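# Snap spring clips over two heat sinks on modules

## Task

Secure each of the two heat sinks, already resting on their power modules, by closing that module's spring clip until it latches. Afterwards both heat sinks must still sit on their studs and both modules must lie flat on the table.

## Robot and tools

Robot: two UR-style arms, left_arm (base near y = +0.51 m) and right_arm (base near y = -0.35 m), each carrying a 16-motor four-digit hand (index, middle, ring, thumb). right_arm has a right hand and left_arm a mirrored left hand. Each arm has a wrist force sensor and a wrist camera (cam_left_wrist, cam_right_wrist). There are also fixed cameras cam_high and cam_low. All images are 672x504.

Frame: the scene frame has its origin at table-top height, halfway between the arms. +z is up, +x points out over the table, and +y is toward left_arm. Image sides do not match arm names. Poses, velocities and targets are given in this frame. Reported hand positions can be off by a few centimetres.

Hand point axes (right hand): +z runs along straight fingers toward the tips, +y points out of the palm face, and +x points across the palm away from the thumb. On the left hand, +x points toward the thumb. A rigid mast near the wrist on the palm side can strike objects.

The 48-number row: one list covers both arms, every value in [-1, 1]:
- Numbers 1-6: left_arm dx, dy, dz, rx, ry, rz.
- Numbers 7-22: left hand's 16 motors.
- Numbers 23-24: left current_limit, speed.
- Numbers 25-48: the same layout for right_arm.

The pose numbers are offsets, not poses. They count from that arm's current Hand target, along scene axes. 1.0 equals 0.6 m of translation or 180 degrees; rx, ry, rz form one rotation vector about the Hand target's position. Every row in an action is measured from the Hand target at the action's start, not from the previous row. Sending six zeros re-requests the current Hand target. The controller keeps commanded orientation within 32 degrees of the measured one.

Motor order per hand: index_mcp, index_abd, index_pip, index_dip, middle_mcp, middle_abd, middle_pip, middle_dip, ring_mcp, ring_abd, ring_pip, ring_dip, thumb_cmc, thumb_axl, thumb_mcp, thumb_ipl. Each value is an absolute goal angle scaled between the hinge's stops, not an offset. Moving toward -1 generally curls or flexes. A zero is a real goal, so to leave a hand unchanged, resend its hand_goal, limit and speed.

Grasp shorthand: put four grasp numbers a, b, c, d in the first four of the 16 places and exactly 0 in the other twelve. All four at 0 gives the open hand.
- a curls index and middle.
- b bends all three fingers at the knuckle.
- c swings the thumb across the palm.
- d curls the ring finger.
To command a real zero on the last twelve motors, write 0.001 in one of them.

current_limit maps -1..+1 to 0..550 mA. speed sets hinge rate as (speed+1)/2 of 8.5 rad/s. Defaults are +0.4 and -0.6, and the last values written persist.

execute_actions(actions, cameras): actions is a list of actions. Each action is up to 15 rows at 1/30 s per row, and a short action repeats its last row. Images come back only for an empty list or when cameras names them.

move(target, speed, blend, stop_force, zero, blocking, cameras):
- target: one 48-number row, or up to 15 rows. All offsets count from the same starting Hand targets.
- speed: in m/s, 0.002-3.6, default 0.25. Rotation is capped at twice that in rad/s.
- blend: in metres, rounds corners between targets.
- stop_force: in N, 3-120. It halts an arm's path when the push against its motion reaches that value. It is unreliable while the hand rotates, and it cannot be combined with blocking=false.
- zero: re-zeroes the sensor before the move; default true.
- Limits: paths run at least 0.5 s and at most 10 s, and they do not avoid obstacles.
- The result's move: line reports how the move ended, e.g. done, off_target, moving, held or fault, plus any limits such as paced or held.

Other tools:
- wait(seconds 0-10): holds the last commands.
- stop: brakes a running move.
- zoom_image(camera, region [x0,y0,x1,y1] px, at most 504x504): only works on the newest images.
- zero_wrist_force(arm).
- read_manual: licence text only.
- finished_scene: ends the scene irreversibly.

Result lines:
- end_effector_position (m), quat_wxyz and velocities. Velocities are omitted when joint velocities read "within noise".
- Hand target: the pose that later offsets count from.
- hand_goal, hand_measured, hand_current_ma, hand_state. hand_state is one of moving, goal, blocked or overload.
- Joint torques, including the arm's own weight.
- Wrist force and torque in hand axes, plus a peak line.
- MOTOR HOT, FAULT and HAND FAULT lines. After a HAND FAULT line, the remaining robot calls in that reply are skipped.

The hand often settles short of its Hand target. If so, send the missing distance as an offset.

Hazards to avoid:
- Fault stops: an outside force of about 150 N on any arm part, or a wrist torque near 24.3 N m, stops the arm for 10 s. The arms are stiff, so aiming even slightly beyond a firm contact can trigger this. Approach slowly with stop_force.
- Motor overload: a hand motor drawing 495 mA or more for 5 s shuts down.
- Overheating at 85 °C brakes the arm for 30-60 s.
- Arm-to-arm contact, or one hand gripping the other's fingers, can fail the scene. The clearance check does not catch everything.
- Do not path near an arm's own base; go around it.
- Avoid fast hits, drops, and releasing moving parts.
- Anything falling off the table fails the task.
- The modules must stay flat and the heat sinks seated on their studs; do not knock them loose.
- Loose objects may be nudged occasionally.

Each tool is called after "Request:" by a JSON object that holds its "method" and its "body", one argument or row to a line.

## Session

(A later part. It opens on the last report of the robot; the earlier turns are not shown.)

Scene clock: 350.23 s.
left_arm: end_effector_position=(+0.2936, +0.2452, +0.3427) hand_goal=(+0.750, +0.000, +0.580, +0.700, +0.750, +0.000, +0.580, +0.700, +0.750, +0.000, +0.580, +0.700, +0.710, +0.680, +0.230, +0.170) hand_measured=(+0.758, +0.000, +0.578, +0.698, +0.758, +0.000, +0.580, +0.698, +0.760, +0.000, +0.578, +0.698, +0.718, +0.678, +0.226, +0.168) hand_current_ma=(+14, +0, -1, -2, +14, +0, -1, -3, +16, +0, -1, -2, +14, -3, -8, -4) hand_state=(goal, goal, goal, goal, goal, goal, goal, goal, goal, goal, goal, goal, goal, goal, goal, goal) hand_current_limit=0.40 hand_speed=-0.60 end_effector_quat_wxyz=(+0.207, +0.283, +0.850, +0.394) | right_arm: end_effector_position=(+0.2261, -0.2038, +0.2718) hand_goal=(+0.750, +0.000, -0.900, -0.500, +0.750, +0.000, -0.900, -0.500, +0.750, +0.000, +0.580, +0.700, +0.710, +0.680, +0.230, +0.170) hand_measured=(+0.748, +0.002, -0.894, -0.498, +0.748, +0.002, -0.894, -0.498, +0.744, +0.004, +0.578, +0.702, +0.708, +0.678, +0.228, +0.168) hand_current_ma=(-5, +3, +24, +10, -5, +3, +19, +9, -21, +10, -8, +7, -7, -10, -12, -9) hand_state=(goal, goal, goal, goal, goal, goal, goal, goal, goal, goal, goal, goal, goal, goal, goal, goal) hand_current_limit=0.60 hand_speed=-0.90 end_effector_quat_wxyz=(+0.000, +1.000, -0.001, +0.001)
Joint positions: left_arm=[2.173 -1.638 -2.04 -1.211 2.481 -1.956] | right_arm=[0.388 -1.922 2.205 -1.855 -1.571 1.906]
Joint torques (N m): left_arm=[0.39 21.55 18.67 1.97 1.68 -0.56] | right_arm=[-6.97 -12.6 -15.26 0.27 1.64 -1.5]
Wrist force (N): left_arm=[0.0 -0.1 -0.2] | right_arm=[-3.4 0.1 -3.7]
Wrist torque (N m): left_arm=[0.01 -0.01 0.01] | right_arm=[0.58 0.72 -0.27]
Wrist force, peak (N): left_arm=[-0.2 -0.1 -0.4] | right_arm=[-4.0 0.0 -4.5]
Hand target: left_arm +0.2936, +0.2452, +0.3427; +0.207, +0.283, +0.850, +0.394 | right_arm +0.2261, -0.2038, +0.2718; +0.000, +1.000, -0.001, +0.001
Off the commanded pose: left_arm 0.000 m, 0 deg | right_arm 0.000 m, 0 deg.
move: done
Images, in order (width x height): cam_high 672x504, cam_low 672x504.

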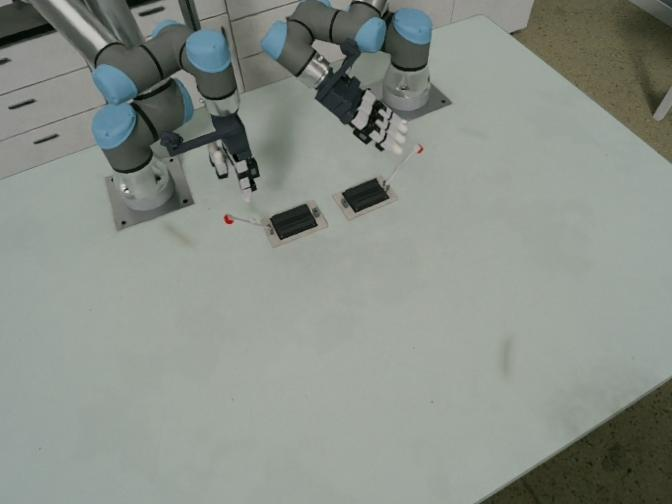

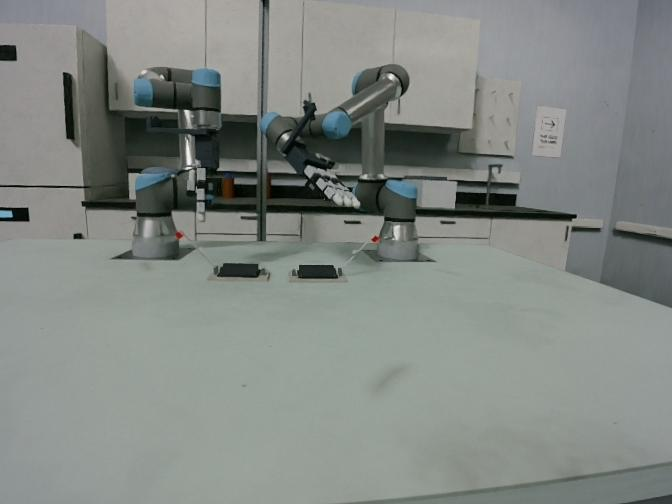

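Request:
{"method": "move", "body": {
  "target": [
    [0,0,0,0,0,0, 0,0,0,0,0,0,0,0,0,0,0,0,0,0,0,0, 0.4,-0.6, -0.012,-0.16,0,0,0,0, 0.75,0,-0.9,-0.5, 0.75,0,-0.9,-0.5, 0.75,0,0.58,0.70, 0.71,0.68,0.23,0.17, 0.6,-0.9],
    [0,0,0,0,0,0, 0,0,0,0,0,0,0,0,0,0,0,0,0,0,0,0, 0.4,-0.6, -0.012,-0.16,-0.091,0,0,0, 0.75,0,-0.9,-0.5, 0.75,0,-0.9,-0.5, 0.75,0,0.58,0.70, 0.71,0.68,0.23,0.17, 0.6,-0.9],
    [0,0,0,0,0,0, 0,0,0,0,0,0,0,0,0,0,0,0,0,0,0,0, 0.4,-0.6, -0.012,-0.129,-0.091,0,0,0, 0.75,0,-0.9,-0.5, 0.75,0,-0.9,-0.5, 0.75,0,0.58,0.70, 0.71,0.68,0.23,0.17, 0.6,-0.9],
    [0,0,0,0,0,0, 0,0,0,0,0,0,0,0,0,0,0,0,0,0,0,0, 0.4,-0.6, -0.01,-0.086,-0.056,0,0,0, 0.75,0,-0.9,-0.5, 0.75,0,-0.9,-0.5, 0.75,0,0.58,0.70, 0.71,0.68,0.23,0.17, 0.6,-0.9],
    [0,0,0,0,0,0, 0,0,0,0,0,0,0,0,0,0,0,0,0,0,0,0, 0.4,-0.6, -0.007,-0.036,-0.027,0,0,0, 0.75,0,-0.9,-0.5, 0.75,0,-0.9,-0.5, 0.75,0,0.58,0.70, 0.71,0.68,0.23,0.17, 0.6,-0.9],
    [0,0,0,0,0,0, 0,0,0,0,0,0,0,0,0,0,0,0,0,0,0,0, 0.4,-0.6, -0.004,0.018,-0.014,0,0,0, 0.75,0,-0.9,-0.5, 0.75,0,-0.9,-0.5, 0.75,0,0.58,0.70, 0.71,0.68,0.23,0.17, 0.6,-0.9]
  ],
  "speed": [0.12,0.12,0.06,0.05,0.05,0.04],
  "blend": [0.01,0.005,0.003,0.01,0.01,0],
  "stop_force": 12,
  "cameras": ["cam_high","cam_low"]
}}

Request:
{"method": "zoom_image", "body": {
  "camera": "cam_low",
  "region": [150, 200, 310, 300]
}}

Request:
{"method": "zoom_image", "body": {
  "camera": "cam_high",
  "region": [180, 140, 340, 260]
}}

Scene clock: 386.37 s.
left_arm: end_effector_position=(+0.2936, +0.2452, +0.3427) hand_goal=(+0.750, +0.000, +0.580, +0.700, +0.750, +0.000, +0.580, +0.700, +0.750, +0.000, +0.580, +0.700, +0.710, +0.680, +0.230, +0.170) hand_measured=(+0.758, +0.000, +0.578, +0.698, +0.758, +0.000, +0.580, +0.698, +0.760, +0.000, +0.578, +0.698, +0.718, +0.678, +0.226, +0.168) hand_current_ma=(+14, +0, -1, -2, +14, +0, -1, -3, +16, +0, -1, -2, +14, -3, -8, -4) hand_state=(goal, goal, goal, goal, goal, goal, goal, goal, goal, goal, goal, goal, goal, goal, goal, goal) hand_current_limit=0.40 hand_speed=-0.60 end_effector_quat_wxyz=(+0.207, +0.283, +0.850, +0.394) | right_arm: end_effector_position=(+0.2237, -0.1930, +0.2634) hand_goal=(+0.750, +0.000, -0.900, -0.500, +0.750, +0.000, -0.900, -0.500, +0.750, +0.000, +0.580, +0.700, +0.710, +0.680, +0.230, +0.170) hand_measured=(+0.748, +0.002, -0.894, -0.498, +0.748, +0.002, -0.894, -0.498, +0.738, +0.002, +0.576, +0.700, +0.708, +0.678, +0.228, +0.168) hand_current_ma=(-4, +3, +24, +9, -4, +3, +19, +9, -46, +8, -13, +1, -7, -10, -12, -9) hand_state=(goal, goal, goal, goal, goal, goal, goal, goal, goal, goal, goal, goal, goal, goal, goal, goal) hand_current_limit=0.60 hand_speed=-0.90 end_effector_quat_wxyz=(+0.000, +1.000, -0.001, +0.001)
Joint positions: left_arm=[2.173 -1.638 -2.04 -1.211 2.481 -1.956] | right_arm=[0.421 -1.899 2.213 -1.886 -1.571 1.939]
Joint torques (N m): left_arm=[0.33 21.63 18.37 2.05 1.7 -0.62] | right_arm=[7.23 0.3 -27.96 -4.1 -1.96 1.81]
Wrist force (N): left_arm=[0.0 0.1 -0.1] | right_arm=[-3.4 0.1 -3.9]
Wrist torque (N m): left_arm=[0.03 -0.01 0.00] | right_arm=[0.56 0.72 -0.45]
Wrist force, peak (N): left_arm=[-0.1 0.0 -0.4] | right_arm=[-3.5 -0.7 -4.2]
Hand target: left_arm +0.2936, +0.2452, +0.3427; +0.207, +0.283, +0.850, +0.394 | right_arm +0.2237, -0.1930, +0.2634; +0.000, +1.000, -0.001, +0.001
Off the commanded pose: left_arm 0.000 m, 0 deg | right_arm 0.000 m, 0 deg.
move: done
Images, in order (width x height): cam_high 672x504, cam_low 672x504.

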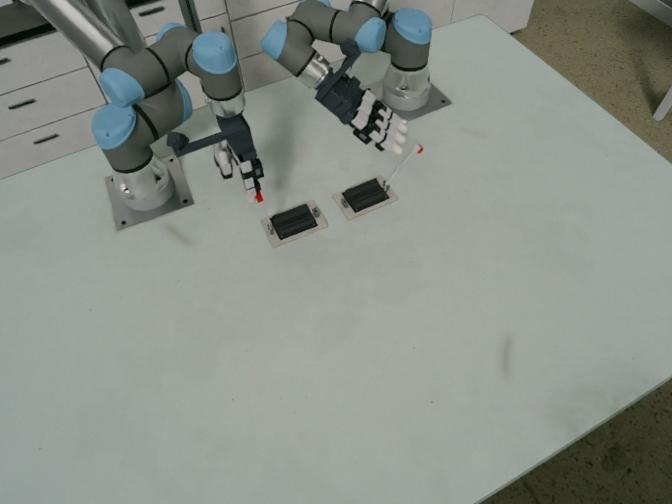

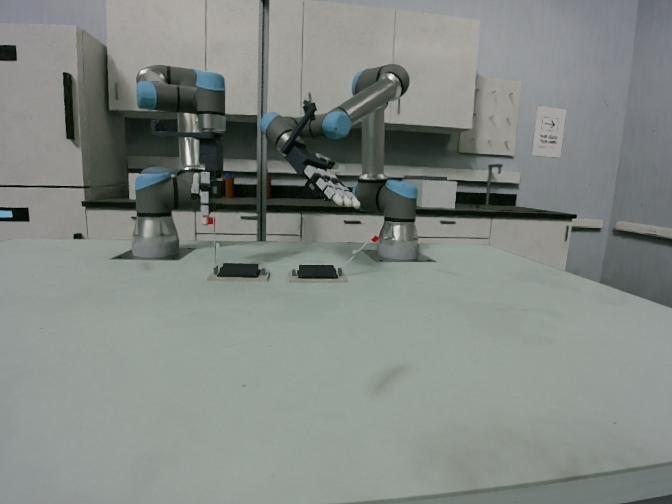

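Scaled by 3.150 from the camera's 672x504 image, which has a finer 960x720 frame.

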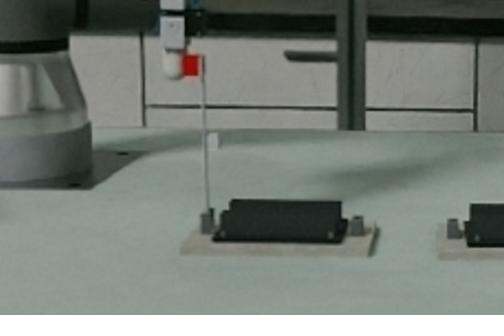

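Scaled by 3.150 from the camera's 672x504 image, which has a finer 960x720 frame.

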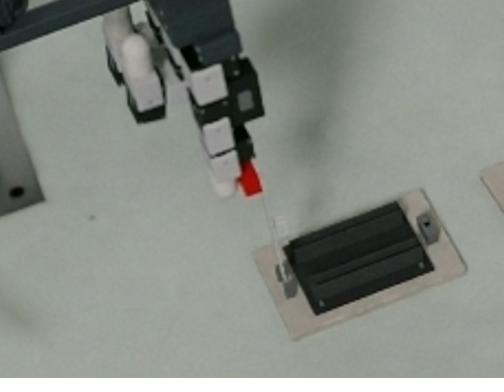

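Request:
{"method": "move", "body": {
  "target": [0,0,0,0,0,0, 0,0,0,0,0,0,0,0,0,0,0,0,0,0,0,0, 0.4,-0.6, 0.004,0.053,0.006,0,0,0, 0.75,0,-0.9,-0.5, 0.75,0,-0.9,-0.5, 0.75,0,0.58,0.70, 0.71,0.68,0.23,0.17, 0.6,-0.9],
  "speed": 0.03,
  "stop_force": 8,
  "cameras": ["cam_high","cam_low"]
}}

Request:
{"method": "zoom_image", "body": {
  "camera": "cam_low",
  "region": [150, 200, 310, 300]
}}

Request:
{"method": "zoom_image", "body": {
  "camera": "cam_high",
  "region": [180, 140, 340, 260]
}}

Scene clock: 397.60 s.
left_arm: end_effector_position=(+0.2936, +0.2452, +0.3427) hand_goal=(+0.750, +0.000, +0.580, +0.700, +0.750, +0.000, +0.580, +0.700, +0.750, +0.000, +0.580, +0.700, +0.710, +0.680, +0.230, +0.170) hand_measured=(+0.758, +0.000, +0.578, +0.698, +0.758, +0.000, +0.580, +0.698, +0.760, +0.000, +0.578, +0.698, +0.718, +0.678, +0.226, +0.168) hand_current_ma=(+14, +0, -1, -2, +14, +0, -1, -3, +16, +0, -1, -2, +14, -3, -8, -4) hand_state=(goal, goal, goal, goal, goal, goal, goal, goal, goal, goal, goal, goal, goal, goal, goal, goal) hand_current_limit=0.40 hand_speed=-0.60 end_effector_quat_wxyz=(+0.207, +0.283, +0.850, +0.394) | right_arm: end_effector_position=(+0.2261, -0.1612, +0.2670) hand_goal=(+0.750, +0.000, -0.900, -0.500, +0.750, +0.000, -0.900, -0.500, +0.750, +0.000, +0.580, +0.700, +0.710, +0.680, +0.230, +0.170) hand_measured=(+0.748, +0.002, -0.894, -0.498, +0.748, +0.002, -0.894, -0.498, +0.738, +0.002, +0.576, +0.700, +0.708, +0.678, +0.228, +0.168) hand_current_ma=(-4, +3, +24, +9, -4, +3, +19, +9, -46, +8, -13, +1, -7, -10, -12, -9) hand_state=(goal, goal, goal, goal, goal, goal, goal, goal, goal, goal, goal, goal, goal, goal, goal, goal) hand_current_limit=0.60 hand_speed=-0.90 end_effector_quat_wxyz=(+0.000, +1.000, -0.001, +0.001)
Joint positions: left_arm=[2.173 -1.638 -2.04 -1.211 2.481 -1.956] | right_arm=[0.502 -1.832 2.158 -1.898 -1.571 2.02]
Joint torques (N m): left_arm=[0.27 21.56 18.52 1.99 1.64 -0.73] | right_arm=[7.57 -1.97 -26.92 -4.29 -1.94 1.44]
Wrist force (N): left_arm=[0.1 0.1 -0.3] | right_arm=[-3.4 -0.1 -3.7]
Wrist torque (N m): left_arm=[0.04 -0.01 0.00] | right_arm=[0.50 0.71 -0.46]
Wrist force, peak (N): left_arm=[-0.1 0.5 -0.2] | right_arm=[-3.7 0.3 -4.0]
Hand target: left_arm +0.2936, +0.2452, +0.3427; +0.207, +0.283, +0.850, +0.394 | right_arm +0.2261, -0.1612, +0.2670; +0.000, +1.000, -0.001, +0.001
Off the commanded pose: left_arm 0.000 m, 0 deg | right_arm 0.000 m, 0 deg.
move: done
Images, in order (width x height): cam_high 672x504, cam_low 672x504.

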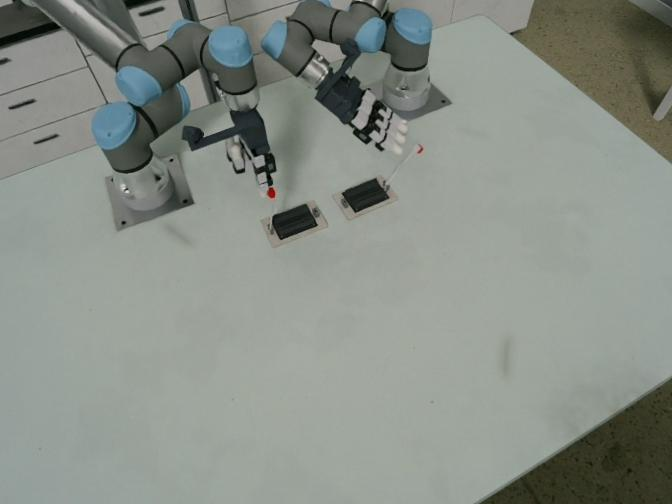

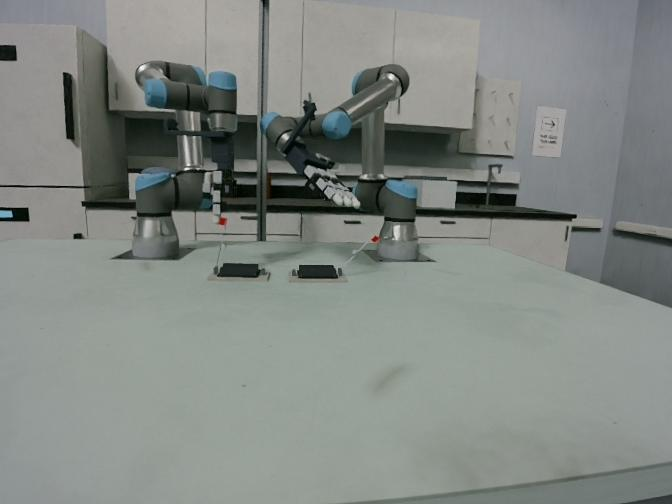

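Scaled by 3.150 from the camera's 672x504 image, which has a finer 960x720 frame.

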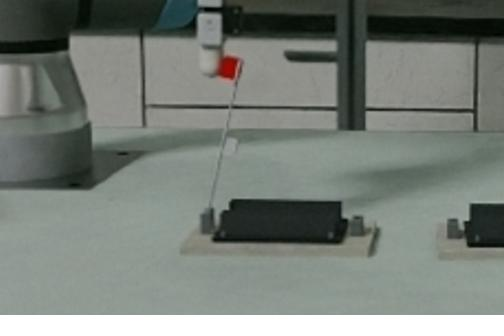

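Scaled by 3.150 from the camera's 672x504 image, which has a finer 960x720 frame.

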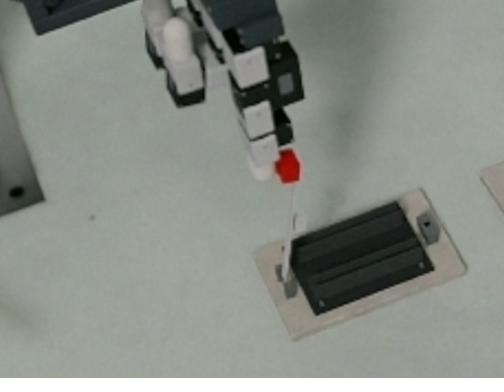

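Request:
{"method": "move", "body": {
  "target": [
    [0,0,0,0,0,0, 0,0,0,0,0,0,0,0,0,0,0,0,0,0,0,0, 0.4,-0.6, 0.004,0.047,-0.01,0,0,0, 0.75,0,-0.9,-0.5, 0.75,0,-0.9,-0.5, 0.75,0,0.58,0.70, 0.71,0.68,0.23,0.17, 0.6,-0.9],
    [0,0,0,0,0,0, 0,0,0,0,0,0,0,0,0,0,0,0,0,0,0,0, 0.4,-0.6, 0.008,0.094,-0.036,0,0,0, 0.75,0,-0.9,-0.5, 0.75,0,-0.9,-0.5, 0.75,0,0.58,0.70, 0.71,0.68,0.23,0.17, 0.6,-0.9]
  ],
  "speed": 0.04,
  "blend": [0.01,0],
  "stop_force": 8,
  "cameras": ["cam_high","cam_low"]
}}

Request:
{"method": "zoom_image", "body": {
  "camera": "cam_low",
  "region": [170, 200, 330, 300]
}}

Request:
{"method": "zoom_image", "body": {
  "camera": "cam_high",
  "region": [200, 140, 360, 260]
}}

Scene clock: 411.70 s.
left_arm: end_effector_position=(+0.2936, +0.2452, +0.3427) hand_goal=(+0.750, +0.000, +0.580, +0.700, +0.750, +0.000, +0.580, +0.700, +0.750, +0.000, +0.580, +0.700, +0.710, +0.680, +0.230, +0.170) hand_measured=(+0.758, +0.000, +0.578, +0.698, +0.758, +0.000, +0.580, +0.698, +0.760, +0.000, +0.578, +0.698, +0.718, +0.678, +0.226, +0.168) hand_current_ma=(+14, +0, -1, -2, +14, +0, -1, -3, +16, +0, -1, -2, +14, -3, -8, -4) hand_state=(goal, goal, goal, goal, goal, goal, goal, goal, goal, goal, goal, goal, goal, goal, goal, goal) hand_current_limit=0.40 hand_speed=-0.60 end_effector_quat_wxyz=(+0.207, +0.283, +0.850, +0.394) | right_arm: end_effector_position=(+0.2309, -0.1048, +0.2454) hand_goal=(+0.750, +0.000, -0.900, -0.500, +0.750, +0.000, -0.900, -0.500, +0.750, +0.000, +0.580, +0.700, +0.710, +0.680, +0.230, +0.170) hand_measured=(+0.748, +0.002, -0.894, -0.498, +0.748, +0.002, -0.894, -0.498, +0.740, +0.002, +0.576, +0.700, +0.708, +0.678, +0.228, +0.168) hand_current_ma=(-4, +3, +24, +9, -4, +3, +19, +9, -42, +8, -13, +1, -7, -10, -12, -9) hand_state=(goal, goal, goal, goal, goal, goal, goal, goal, goal, goal, goal, goal, goal, goal, goal, goal) hand_current_limit=0.60 hand_speed=-0.90 end_effector_quat_wxyz=(+0.000, +1.000, -0.001, +0.001)
Joint positions: left_arm=[2.173 -1.638 -2.04 -1.211 2.481 -1.956] | right_arm=[0.623 -1.686 2.103 -1.989 -1.571 2.142]
Joint torques (N m): left_arm=[0.77 21.67 18.31 1.93 1.72 -0.78] | right_arm=[8.18 -7.02 -26.14 -4.37 -1.94 1.62]
Wrist force (N): left_arm=[0.0 0.2 0.0] | right_arm=[-3.4 -0.3 -3.5]
Wrist torque (N m): left_arm=[0.03 0.00 0.00] | right_arm=[0.47 0.72 -0.48]
Wrist force, peak (N): left_arm=[0.2 0.1 -0.4] | right_arm=[-3.7 0.0 -4.3]
Hand target: left_arm +0.2936, +0.2452, +0.3427; +0.207, +0.283, +0.850, +0.394 | right_arm +0.2309, -0.1048, +0.2454; +0.000, +1.000, -0.001, +0.001
Off the commanded pose: left_arm 0.000 m, 0 deg | right_arm 0.000 m, 0 deg.
move: done
Images, in order (width x height): cam_high 672x504, cam_low 672x504.

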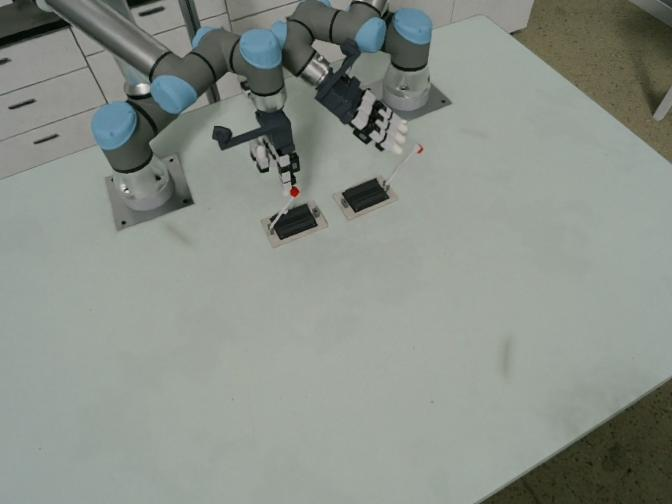

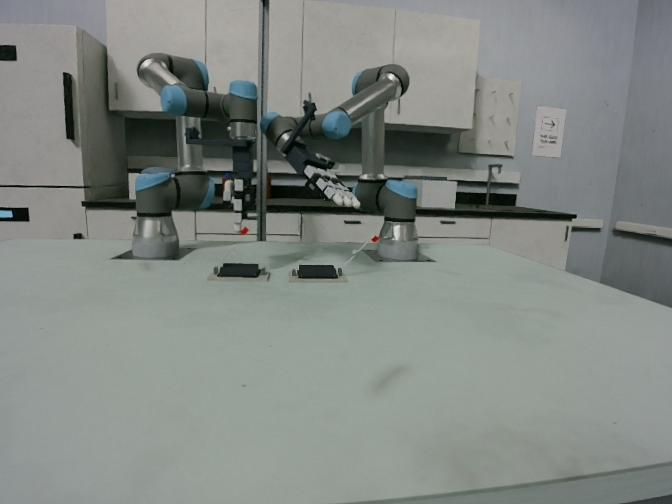

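Scaled by 3.150 from the camera's 672x504 image, which has a finer 960x720 frame.

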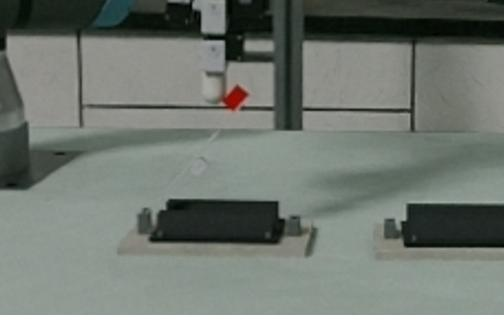

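Scaled by 3.150 from the camera's 672x504 image, which has a finer 960x720 frame.

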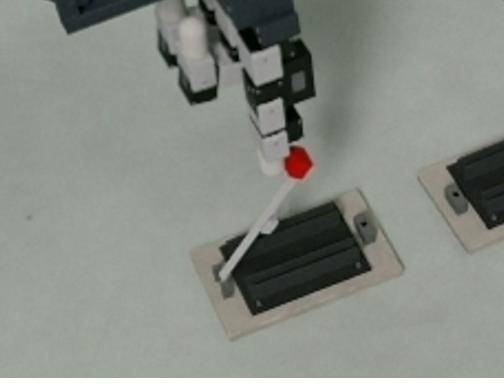

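Request:
{"method": "move", "body": {
  "target": [
    [0,0,0,0,0,0, 0,0,0,0,0,0,0,0,0,0,0,0,0,0,0,0, 0.4,-0.6, 0.007,0.038,-0.055,0,0,0, 0.75,0,-0.9,-0.5, 0.75,0,-0.9,-0.5, 0.75,0,0.58,0.70, 0.71,0.68,0.23,0.17, 0.6,-0.9],
    [0,0,0,0,0,0, 0,0,0,0,0,0,0,0,0,0,0,0,0,0,0,0, 0.4,-0.6, 0.012,0.058,-0.085,0,0,0, 0.75,0,-0.9,-0.5, 0.75,0,-0.9,-0.5, 0.75,0,0.58,0.70, 0.71,0.68,0.23,0.17, 0.6,-0.9]
  ],
  "speed": 0.04,
  "blend": [0.01,0],
  "stop_force": 8,
  "cameras": ["cam_high","cam_low","cam_right_wrist"]
}}

Request:
{"method": "zoom_image", "body": {
  "camera": "cam_low",
  "region": [170, 200, 330, 300]
}}

Request:
{"method": "zoom_image", "body": {
  "camera": "cam_high",
  "region": [200, 140, 360, 260]
}}

Scene clock: 434.23 s.
left_arm: end_effector_position=(+0.2936, +0.2452, +0.3427) hand_goal=(+0.750, +0.000, +0.580, +0.700, +0.750, +0.000, +0.580, +0.700, +0.750, +0.000, +0.580, +0.700, +0.710, +0.680, +0.230, +0.170) hand_measured=(+0.758, +0.000, +0.578, +0.698, +0.758, +0.000, +0.580, +0.698, +0.760, +0.000, +0.578, +0.698, +0.718, +0.678, +0.226, +0.168) hand_current_ma=(+14, +0, -1, -2, +14, +0, -1, -3, +16, +0, -1, -2, +14, -3, -8, -4) hand_state=(goal, goal, goal, goal, goal, goal, goal, goal, goal, goal, goal, goal, goal, goal, goal, goal) hand_current_limit=0.40 hand_speed=-0.60 end_effector_quat_wxyz=(+0.207, +0.283, +0.850, +0.394) | right_arm: end_effector_position=(+0.2381, -0.0700, +0.1944) hand_goal=(+0.750, +0.000, -0.900, -0.500, +0.750, +0.000, -0.900, -0.500, +0.750, +0.000, +0.580, +0.700, +0.710, +0.680, +0.230, +0.170) hand_measured=(+0.748, +0.002, -0.894, -0.498, +0.748, +0.002, -0.894, -0.498, +0.740, +0.002, +0.576, +0.700, +0.708, +0.678, +0.228, +0.168) hand_current_ma=(-4, +3, +24, +9, -4, +3, +19, +9, -37, +8, -13, +1, -7, -10, -12, -9) hand_state=(goal, goal, goal, goal, goal, goal, goal, goal, goal, goal, goal, goal, goal, goal, goal, goal) hand_current_limit=0.60 hand_speed=-0.90 end_effector_quat_wxyz=(+0.000, +1.000, -0.001, +0.001)
Joint positions: left_arm=[2.173 -1.638 -2.04 -1.211 2.481 -1.956] | right_arm=[0.681 -1.539 2.112 -2.145 -1.571 2.2]
Joint torques (N m): left_arm=[0.33 21.54 18.3 1.88 1.76 -0.89] | right_arm=[8.08 -12.21 -24.98 -4.35 -1.86 1.62]
Wrist force (N): left_arm=[-0.2 0.0 -0.1] | right_arm=[-3.9 -0.1 -3.1]
Wrist torque (N m): left_arm=[0.01 0.02 -0.01] | right_arm=[0.39 0.72 -0.50]
Wrist force, peak (N): left_arm=[0.1 -0.2 -0.4] | right_arm=[-3.9 -0.3 -3.8]
Hand target: left_arm +0.2936, +0.2452, +0.3427; +0.207, +0.283, +0.850, +0.394 | right_arm +0.2381, -0.0700, +0.1944; +0.000, +1.000, -0.001, +0.001
Off the commanded pose: left_arm 0.000 m, 0 deg | right_arm 0.000 m, 0 deg.
move: done
Images, in order (width x height): cam_high 672x504, cam_low 672x504, cam_right_wrist 672x504.

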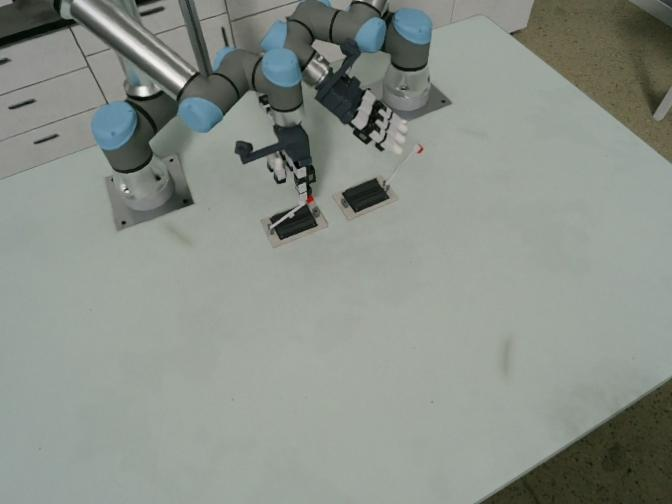

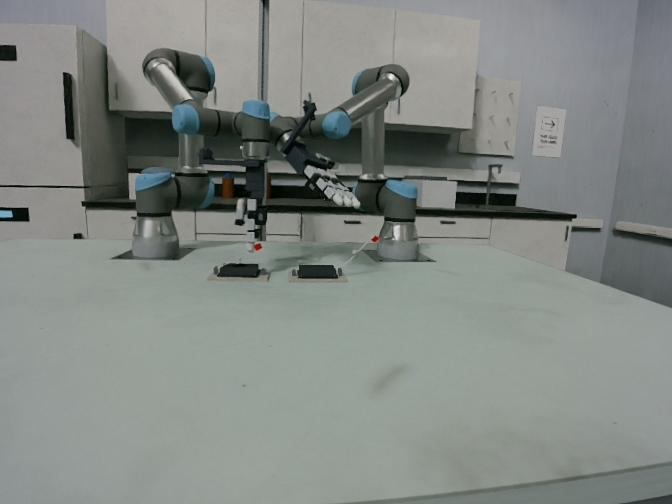

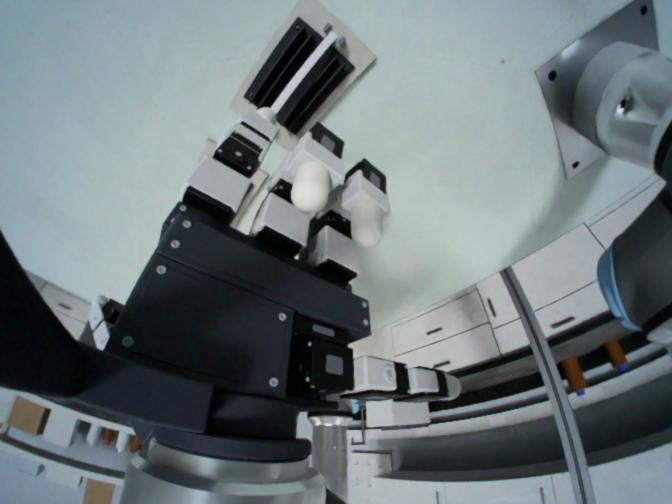

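Scaled by 3.150 from the camera's 672x504 image, which has a finer 960x720 frame.

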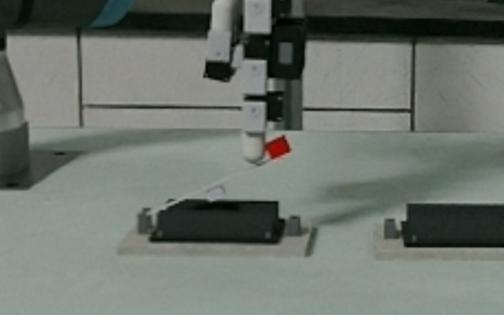

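Scaled by 3.150 from the camera's 672x504 image, which has a finer 960x720 frame.

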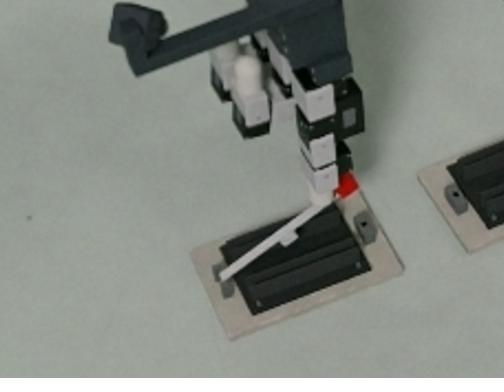

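Request:
{"method": "move", "body": {
  "target": [
    [0,0,0,0,0,0, 0,0,0,0,0,0,0,0,0,0,0,0,0,0,0,0, 0.4,-0.6, 0,-0.005,0.04,0,0,0, 0.75,0,-0.9,-0.5, 0.75,0,-0.9,-0.5, 0.75,0,0.58,0.70, 0.71,0.68,0.23,0.17, 0.6,-0.9]
  ],
  "speed": 0.04,
  "cameras": ["cam_low","cam_right_wrist"]
}}

Request:
{"method": "zoom_image", "body": {
  "camera": "cam_low",
  "region": [170, 200, 330, 300]
}}

Scene clock: 452.10 s.
left_arm: end_effector_position=(+0.2936, +0.2452, +0.3427) hand_goal=(+0.750, +0.000, +0.580, +0.700, +0.750, +0.000, +0.580, +0.700, +0.750, +0.000, +0.580, +0.700, +0.710, +0.680, +0.230, +0.170) hand_measured=(+0.758, +0.000, +0.578, +0.698, +0.758, +0.000, +0.580, +0.698, +0.760, +0.000, +0.578, +0.698, +0.718, +0.678, +0.226, +0.168) hand_current_ma=(+14, +0, -1, -2, +14, +0, -1, -3, +16, +0, -1, -2, +14, -3, -8, -4) hand_state=(goal, goal, goal, goal, goal, goal, goal, goal, goal, goal, goal, goal, goal, goal, goal, goal) hand_current_limit=0.40 hand_speed=-0.60 end_effector_quat_wxyz=(+0.207, +0.283, +0.850, +0.394) | right_arm: end_effector_position=(+0.2381, -0.0730, +0.2184) hand_goal=(+0.750, +0.000, -0.900, -0.500, +0.750, +0.000, -0.900, -0.500, +0.750, +0.000, +0.580, +0.700, +0.710, +0.680, +0.230, +0.170) hand_measured=(+0.748, +0.002, -0.894, -0.498, +0.748, +0.002, -0.894, -0.498, +0.744, +0.002, +0.576, +0.698, +0.708, +0.678, +0.228, +0.168) hand_current_ma=(-4, +3, +24, +9, -4, +3, +19, +9, -27, +8, -13, -7, -7, -10, -12, -9) hand_state=(goal, goal, goal, goal, goal, goal, goal, goal, goal, goal, goal, goal, goal, goal, goal, goal) hand_current_limit=0.60 hand_speed=-0.90 end_effector_quat_wxyz=(+0.000, +1.000, -0.001, +0.001)
Joint positions: left_arm=[2.173 -1.638 -2.04 -1.211 2.481 -1.956] | right_arm=[0.676 -1.578 2.081 -2.074 -1.571 2.194]
Joint torques (N m): left_arm=[0.52 21.9 18.59 1.95 1.76 -0.96] | right_arm=[-5.87 -26.2 -24.37 0.39 -0.28 -1.38]
Wrist force (N): left_arm=[-0.1 0.1 -0.3] | right_arm=[-3.7 -0.5 -3.7]
Wrist torque (N m): left_arm=[0.04 0.01 -0.01] | right_arm=[0.46 0.79 -0.32]
Wrist force, peak (N): left_arm=[0.0 -0.1 -0.4] | right_arm=[-3.8 -0.4 -3.8]
Hand target: left_arm +0.2936, +0.2452, +0.3427; +0.207, +0.283, +0.850, +0.394 | right_arm +0.2381, -0.0730, +0.2184; +0.000, +1.000, -0.001, +0.001
Off the commanded pose: left_arm 0.000 m, 0 deg | right_arm 0.000 m, 0 deg.
move: done
Images, in order (width x height): cam_low 672x504, cam_right_wrist 672x504.

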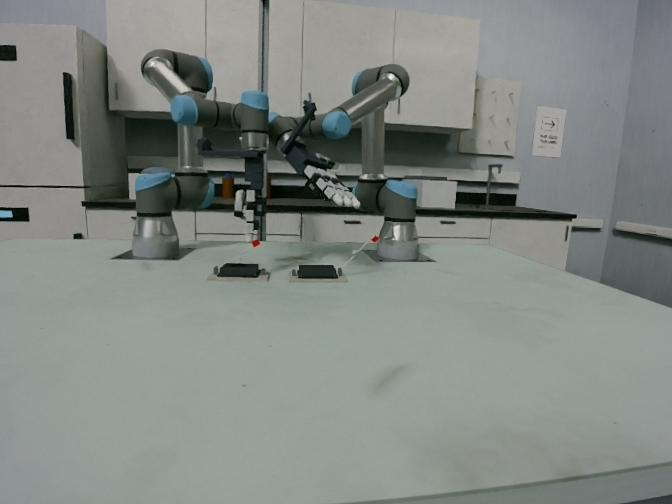

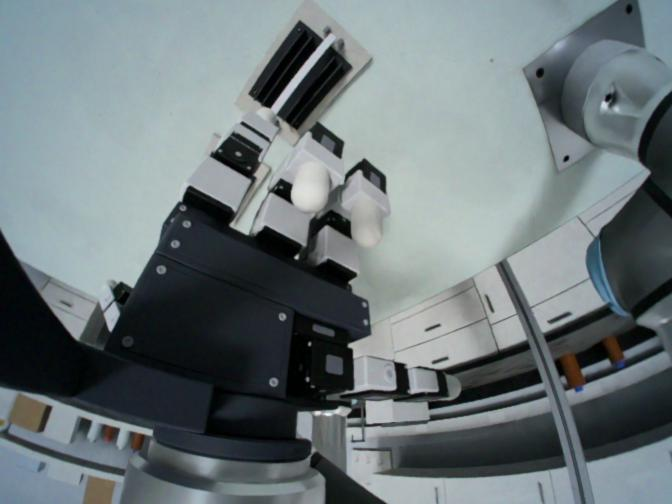

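Scaled by 3.150 from the camera's 672x504 image, which has a finer 960x720 frame.

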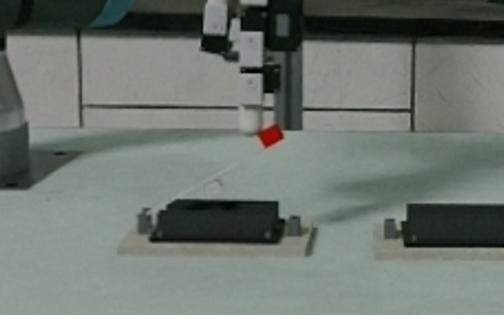

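Request:
{"method": "move", "body": {
  "target": [
    [0,0,0,0,0,0, 0,0,0,0,0,0,0,0,0,0,0,0,0,0,0,0, 0.4,-0.6, 0.005,0.0,0.03,0,0,0, 0.75,0,-0.9,-0.5, 0.75,0,-0.9,-0.5, 0.75,0,0.58,0.70, 0.71,0.68,0.23,0.17, 0.6,-0.9],
    [0,0,0,0,0,0, 0,0,0,0,0,0,0,0,0,0,0,0,0,0,0,0, 0.4,-0.6, 0.007,0.037,0.03,0,0,0, 0.75,0,-0.9,-0.5, 0.75,0,-0.9,-0.5, 0.75,0,0.58,0.70, 0.71,0.68,0.23,0.17, 0.6,-0.9],
    [0,0,0,0,0,0, 0,0,0,0,0,0,0,0,0,0,0,0,0,0,0,0, 0.4,-0.6, 0.007,0.043,-0.035,0,0,0, 0.75,0,-0.9,-0.5, 0.75,0,-0.9,-0.5, 0.75,0,0.58,0.70, 0.71,0.68,0.23,0.17, 0.6,-0.9]
  ],
  "speed": [0.06,0.06,0.04],
  "blend": 0.005,
  "stop_force": 8,
  "cameras": ["cam_high","cam_low","cam_right_wrist"]
}}

Request:
{"method": "zoom_image", "body": {
  "camera": "cam_low",
  "region": [170, 200, 330, 300]
}}

Request:
{"method": "zoom_image", "body": {
  "camera": "cam_high",
  "region": [200, 140, 360, 260]
}}

Scene clock: 472.33 s.
left_arm: end_effector_position=(+0.2936, +0.2452, +0.3427) hand_goal=(+0.750, +0.000, +0.580, +0.700, +0.750, +0.000, +0.580, +0.700, +0.750, +0.000, +0.580, +0.700, +0.710, +0.680, +0.230, +0.170) hand_measured=(+0.758, +0.000, +0.578, +0.698, +0.758, +0.000, +0.580, +0.698, +0.760, +0.000, +0.578, +0.698, +0.718, +0.678, +0.226, +0.168) hand_current_ma=(+14, +0, -1, -2, +14, +0, -1, -3, +16, +0, -1, -2, +14, -3, -8, -4) hand_state=(goal, goal, goal, goal, goal, goal, goal, goal, goal, goal, goal, goal, goal, goal, goal, goal) hand_current_limit=0.40 hand_speed=-0.60 end_effector_quat_wxyz=(+0.207, +0.283, +0.850, +0.394) | right_arm: end_effector_position=(+0.2423, -0.0472, +0.1974) hand_goal=(+0.750, +0.000, -0.900, -0.500, +0.750, +0.000, -0.900, -0.500, +0.750, +0.000, +0.580, +0.700, +0.710, +0.680, +0.230, +0.170) hand_measured=(+0.748, +0.002, -0.894, -0.498, +0.748, +0.002, -0.894, -0.498, +0.752, +0.002, +0.582, +0.700, +0.708, +0.678, +0.228, +0.168) hand_current_ma=(-4, +3, +24, +9, -4, +3, +19, +9, +8, +6, +9, +1, -7, -10, -12, -9) hand_state=(goal, goal, goal, goal, goal, goal, goal, goal, goal, goal, goal, goal, goal, goal, goal, goal) hand_current_limit=0.60 hand_speed=-0.90 end_effector_quat_wxyz=(+0.000, +1.000, -0.001, +0.001)
Joint positions: left_arm=[2.173 -1.638 -2.04 -1.211 2.481 -1.956] | right_arm=[0.716 -1.494 2.055 -2.132 -1.571 2.234]
Joint torques (N m): left_arm=[1.03 22.33 18.25 1.92 1.79 -1] | right_arm=[7.9 -13.7 -12.1 -4.21 -2.12 1.41]
Wrist force (N): left_arm=[0.0 0.0 0.0] | right_arm=[-3.6 -0.5 -3.8]
Wrist torque (N m): left_arm=[0.00 -0.01 0.00] | right_arm=[0.51 0.74 -0.51]
Wrist force, peak (N): left_arm=[-0.3 -0.2 -0.3] | right_arm=[-3.5 -1.6 -4.2]
Hand target: left_arm +0.2936, +0.2452, +0.3427; +0.207, +0.283, +0.850, +0.394 | right_arm +0.2423, -0.0472, +0.1974; +0.000, +1.000, -0.001, +0.001
Off the commanded pose: left_arm 0.000 m, 0 deg | right_arm 0.000 m, 0 deg.
move: done
Images, in order (width x height): cam_high 672x504, cam_low 672x504, cam_right_wrist 672x504.

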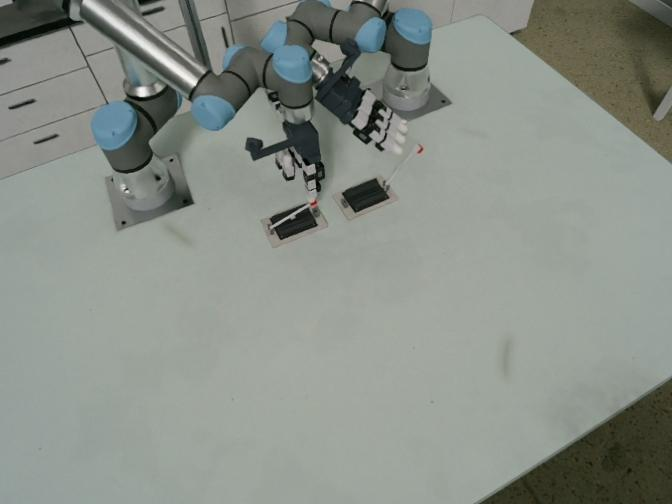

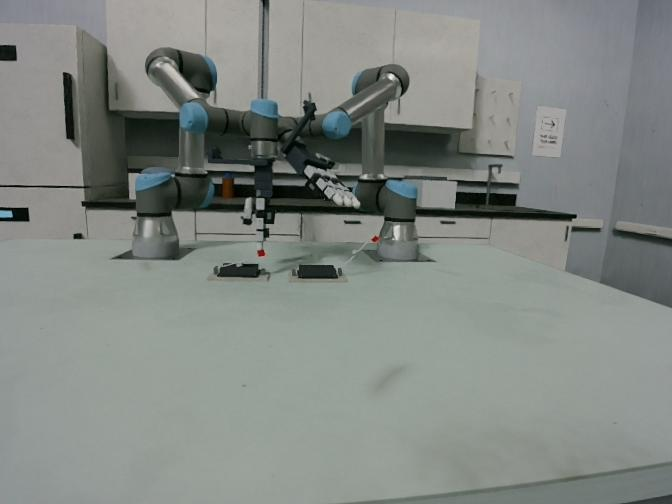

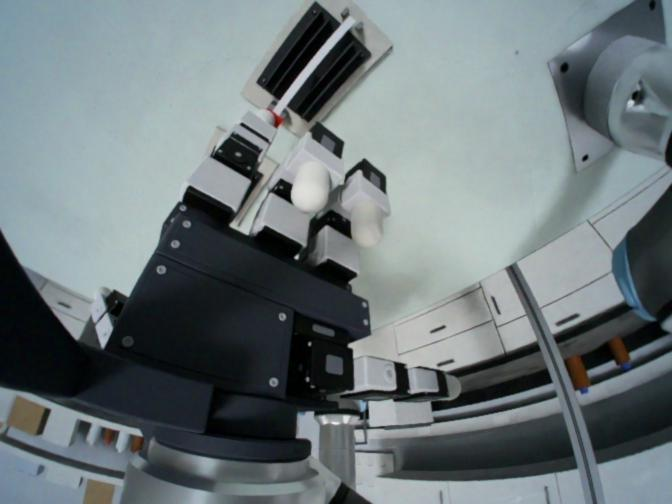

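Scaled by 3.150 from the camera's 672x504 image, which has a finer 960x720 frame.

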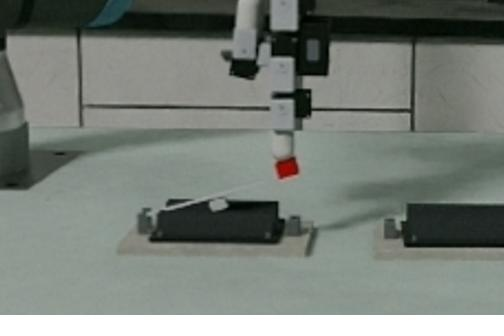

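Scaled by 3.150 from the camera's 672x504 image, which has a finer 960x720 frame.

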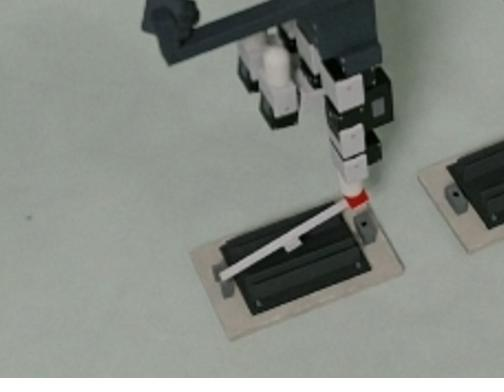

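Request:
{"method": "move", "body": {
  "target": [
    [0,0,0,0,0,0, 0,0,0,0,0,0,0,0,0,0,0,0,0,0,0,0, 0.4,-0.6, 0.002,0.005,-0.04,0,0,0, 0.75,0,-0.9,-0.5, 0.75,0,-0.9,-0.5, 0.75,0,0.58,0.70, 0.71,0.68,0.23,0.17, 0.75,-0.9]
  ],
  "speed": 0.03,
  "stop_force": 12,
  "cameras": ["cam_high","cam_low"]
}}

Request:
{"method": "zoom_image", "body": {
  "camera": "cam_low",
  "region": [190, 220, 300, 290]
}}

Request:
{"method": "zoom_image", "body": {
  "camera": "cam_high",
  "region": [250, 170, 350, 250]
}}

Scene clock: 488.37 s.
left_arm: end_effector_position=(+0.2936, +0.2452, +0.3427) hand_goal=(+0.750, +0.000, +0.580, +0.700, +0.750, +0.000, +0.580, +0.700, +0.750, +0.000, +0.580, +0.700, +0.710, +0.680, +0.230, +0.170) hand_measured=(+0.758, +0.000, +0.578, +0.698, +0.758, +0.000, +0.580, +0.698, +0.760, +0.000, +0.578, +0.698, +0.718, +0.678, +0.226, +0.168) hand_current_ma=(+14, +0, -1, -2, +14, +0, -1, -3, +16, +0, -1, -2, +14, -3, -8, -4) hand_state=(goal, goal, goal, goal, goal, goal, goal, goal, goal, goal, goal, goal, goal, goal, goal, goal) hand_current_limit=0.40 hand_speed=-0.60 end_effector_quat_wxyz=(+0.207, +0.283, +0.850, +0.394) | right_arm: end_effector_position=(+0.2423, -0.0472, +0.1974) hand_goal=(+0.750, +0.000, -0.900, -0.500, +0.750, +0.000, -0.900, -0.500, +0.750, +0.000, +0.580, +0.700, +0.710, +0.680, +0.230, +0.170) hand_measured=(+0.748, +0.002, -0.894, -0.498, +0.748, +0.002, -0.894, -0.498, +0.752, +0.002, +0.582, +0.700, +0.708, +0.678, +0.228, +0.168) hand_current_ma=(-4, +3, +24, +9, -4, +3, +19, +9, +8, +6, +9, +1, -7, -10, -12, -9) hand_state=(goal, goal, goal, goal, goal, goal, goal, goal, goal, goal, goal, goal, goal, goal, goal, goal) hand_current_limit=0.75 hand_speed=-0.90 end_effector_quat_wxyz=(+0.000, +1.000, -0.001, +0.001)
Joint positions: left_arm=[2.173 -1.638 -2.04 -1.211 2.481 -1.956] | right_arm=[0.716 -1.494 2.055 -2.132 -1.571 2.234]
Joint torques (N m): left_arm=[0.2 22.03 17.98 1.94 1.93 -1.12] | right_arm=[7.76 -14.02 -12.48 -4.32 -1.83 1.51]
Wrist force (N): left_arm=[-0.1 0.1 0.0] | right_arm=[-3.6 -0.5 -3.6]
Wrist torque (N m): left_arm=[0.02 0.01 -0.01] | right_arm=[0.50 0.74 -0.51]
Wrist force, peak (N): left_arm=[0.1 0.2 -0.4] | right_arm=[-3.7 -0.9 -3.9]
Hand target: left_arm +0.2936, +0.2452, +0.3427; +0.207, +0.283, +0.850, +0.394 | right_arm +0.2423, -0.0472, +0.1974; +0.000, +1.000, -0.001, +0.001 (not the last commanded pose)
Off the commanded pose: left_arm 0.000 m, 0 deg | right_arm 0.024 m, 0 deg.
move: held (right_arm; a check stopped the path); limits=held
pose unreachable (right arm): on one or more control steps of this call, first in action 0 (counted from 0), this arm could not follow its commanded pose, so it was not sent that pose on those steps. It may still have moved: this result reports where it is.
cause: moving toward the commanded pose would bring a part of the arm too close to another arm (a part of this arm just beyond joint 6 (wrist 3) and a part of the left arm just beyond its joint 6 (wrist 3), 4 mm apart when this arm was first held).
Images, in order (width x height): cam_high 672x504, cam_low 672x504.

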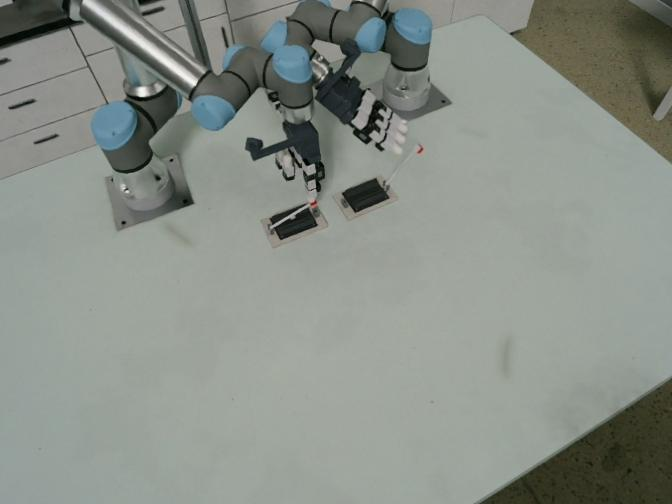

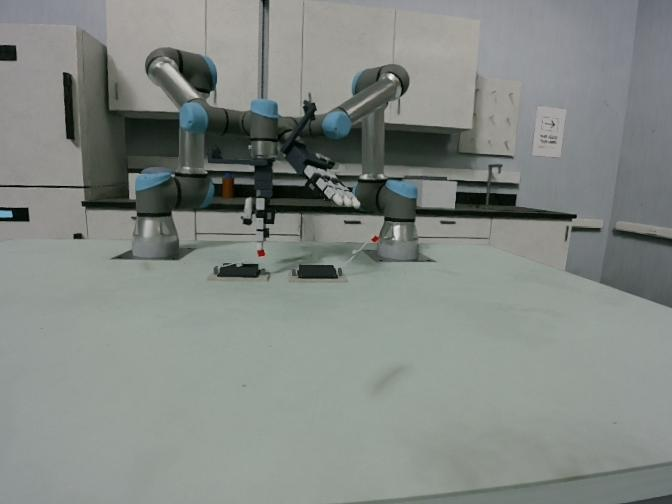

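Scaled by 4.582 from the camera's 672x504 image, which has a finer 960x720 frame.

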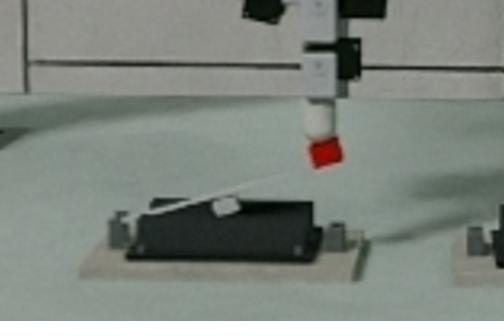

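Scaled by 5.040 from the camera's 672x504 image, which has a finer 960x720 frame.

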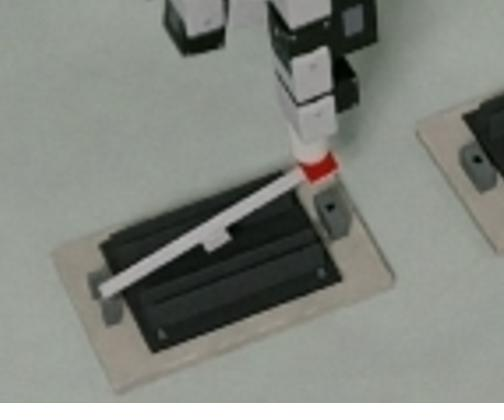

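Request:
{"method": "move", "body": {
  "target": [-0.048,0.401,-0.013,-0.264,0.139,0.19, 0.75,0,-0.9,-0.5, 0.75,0,-0.9,-0.5, 0.75,0,0.58,0.70, 0.71,0.68,0.23,0.17, 0.6,-0.6, 0,0,0,0,0,0, 0.75,0,-0.9,-0.5, 0.75,0,-0.9,-0.5, 0.75,0,0.58,0.70, 0.71,0.68,0.23,0.17, 0.75,-0.9],
  "speed": 0.25,
  "cameras": ["all"]
}}

Scene clock: 519.43 s.
left_arm: end_effector_position=(+0.2648, +0.4857, +0.3350) hand_goal=(+0.750, +0.000, -0.900, -0.500, +0.750, +0.000, -0.900, -0.500, +0.750, +0.000, +0.580, +0.700, +0.710, +0.680, +0.230, +0.170) hand_measured=(+0.754, +0.000, -0.894, -0.498, +0.754, +0.000, -0.894, -0.498, +0.752, +0.000, +0.578, +0.698, +0.712, +0.678, +0.226, +0.168) hand_current_ma=(+6, +0, +10, +3, +6, +0, +9, +3, +1, +0, -1, -2, +3, -3, -8, -4) hand_state=(goal, goal, goal, goal, goal, goal, goal, goal, goal, goal, goal, goal, goal, goal, goal, goal) hand_current_limit=0.60 hand_speed=-0.60 end_effector_quat_wxyz=(+0.000, +0.000, +1.000, +0.000) | right_arm: end_effector_position=(+0.2423, -0.0472, +0.1974) hand_goal=(+0.750, +0.000, -0.900, -0.500, +0.750, +0.000, -0.900, -0.500, +0.750, +0.000, +0.580, +0.700, +0.710, +0.680, +0.230, +0.170) hand_measured=(+0.748, +0.002, -0.894, -0.498, +0.748, +0.002, -0.894, -0.498, +0.752, +0.002, +0.582, +0.700, +0.708, +0.678, +0.228, +0.168) hand_current_ma=(-4, +3, +24, +9, -4, +3, +19, +9, +8, +6, +9, +1, -7, -10, -12, -9) hand_state=(goal, goal, goal, goal, goal, goal, goal, goal, goal, goal, goal, goal, goal, goal, goal, goal) hand_current_limit=0.75 hand_speed=-0.90 end_effector_quat_wxyz=(+0.000, +1.000, -0.001, +0.001)
Joint positions: left_arm=[3.188 -1.083 -2.116 -1.514 1.571 -1.498] | right_arm=[0.716 -1.494 2.055 -2.132 -1.571 2.234]
Joint torques (N m): left_arm=[11.3 10.33 30.63 0.02 -3.18 1.14] | right_arm=[8.15 -14.36 -12.73 -4.33 -1.9 1.77]
Wrist force (N): left_arm=[-0.1 0.2 0.2] | right_arm=[-3.6 -0.8 -4.0]
Wrist torque (N m): left_arm=[-0.03 0.01 -0.17] | right_arm=[0.49 0.74 -0.52]
Wrist force, peak (N): left_arm=[-0.4 1.0 -0.1] | right_arm=[-3.7 -0.7 -3.9]
Hand target: left_arm +0.2648, +0.4858, +0.3349; -0.001, +0.000, +1.000, +0.000 | right_arm +0.2423, -0.0472, +0.1974; +0.000, +1.000, -0.001, +0.001
Off the commanded pose: left_arm 0.000 m, 0 deg | right_arm 0.000 m, 0 deg.
move: done

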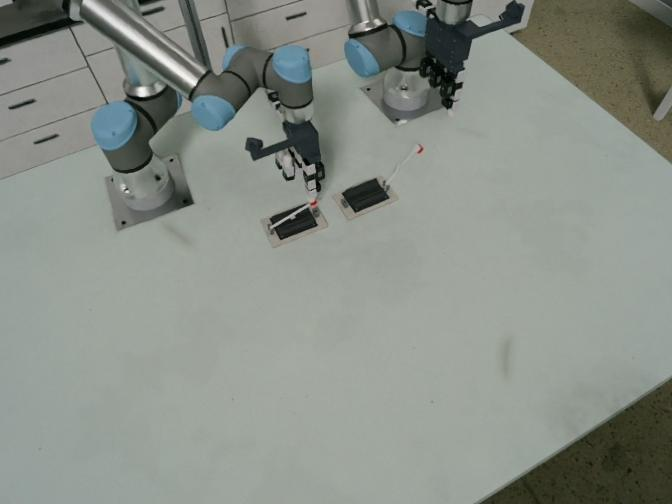

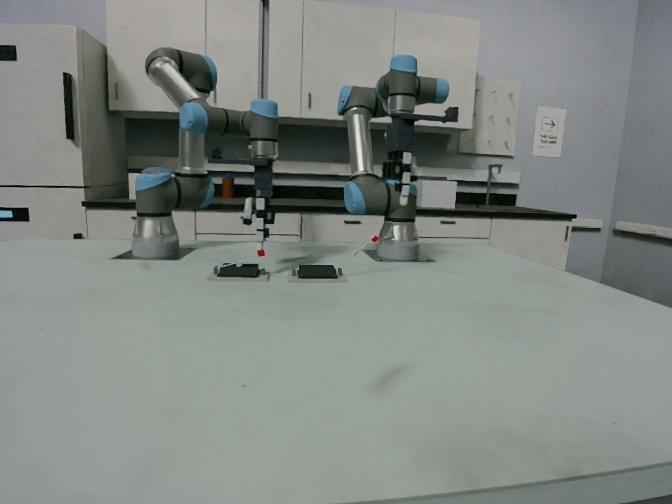

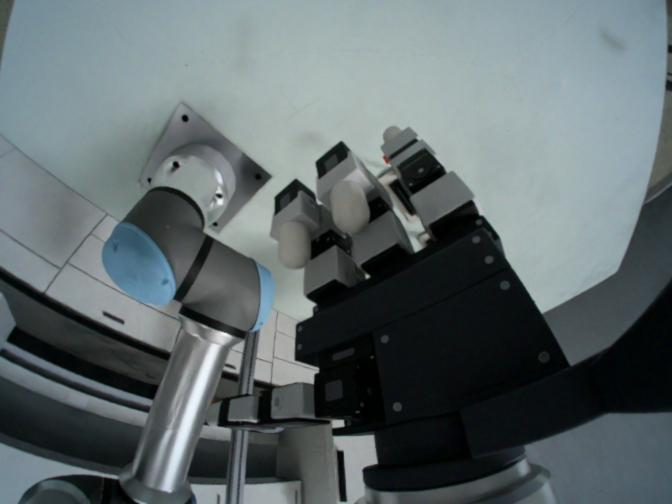

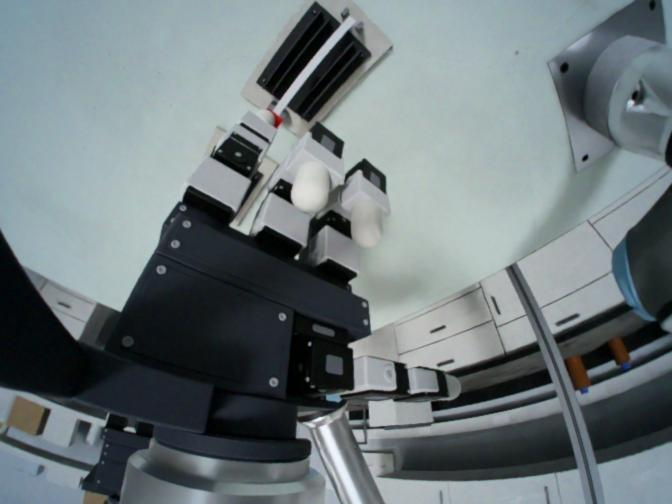

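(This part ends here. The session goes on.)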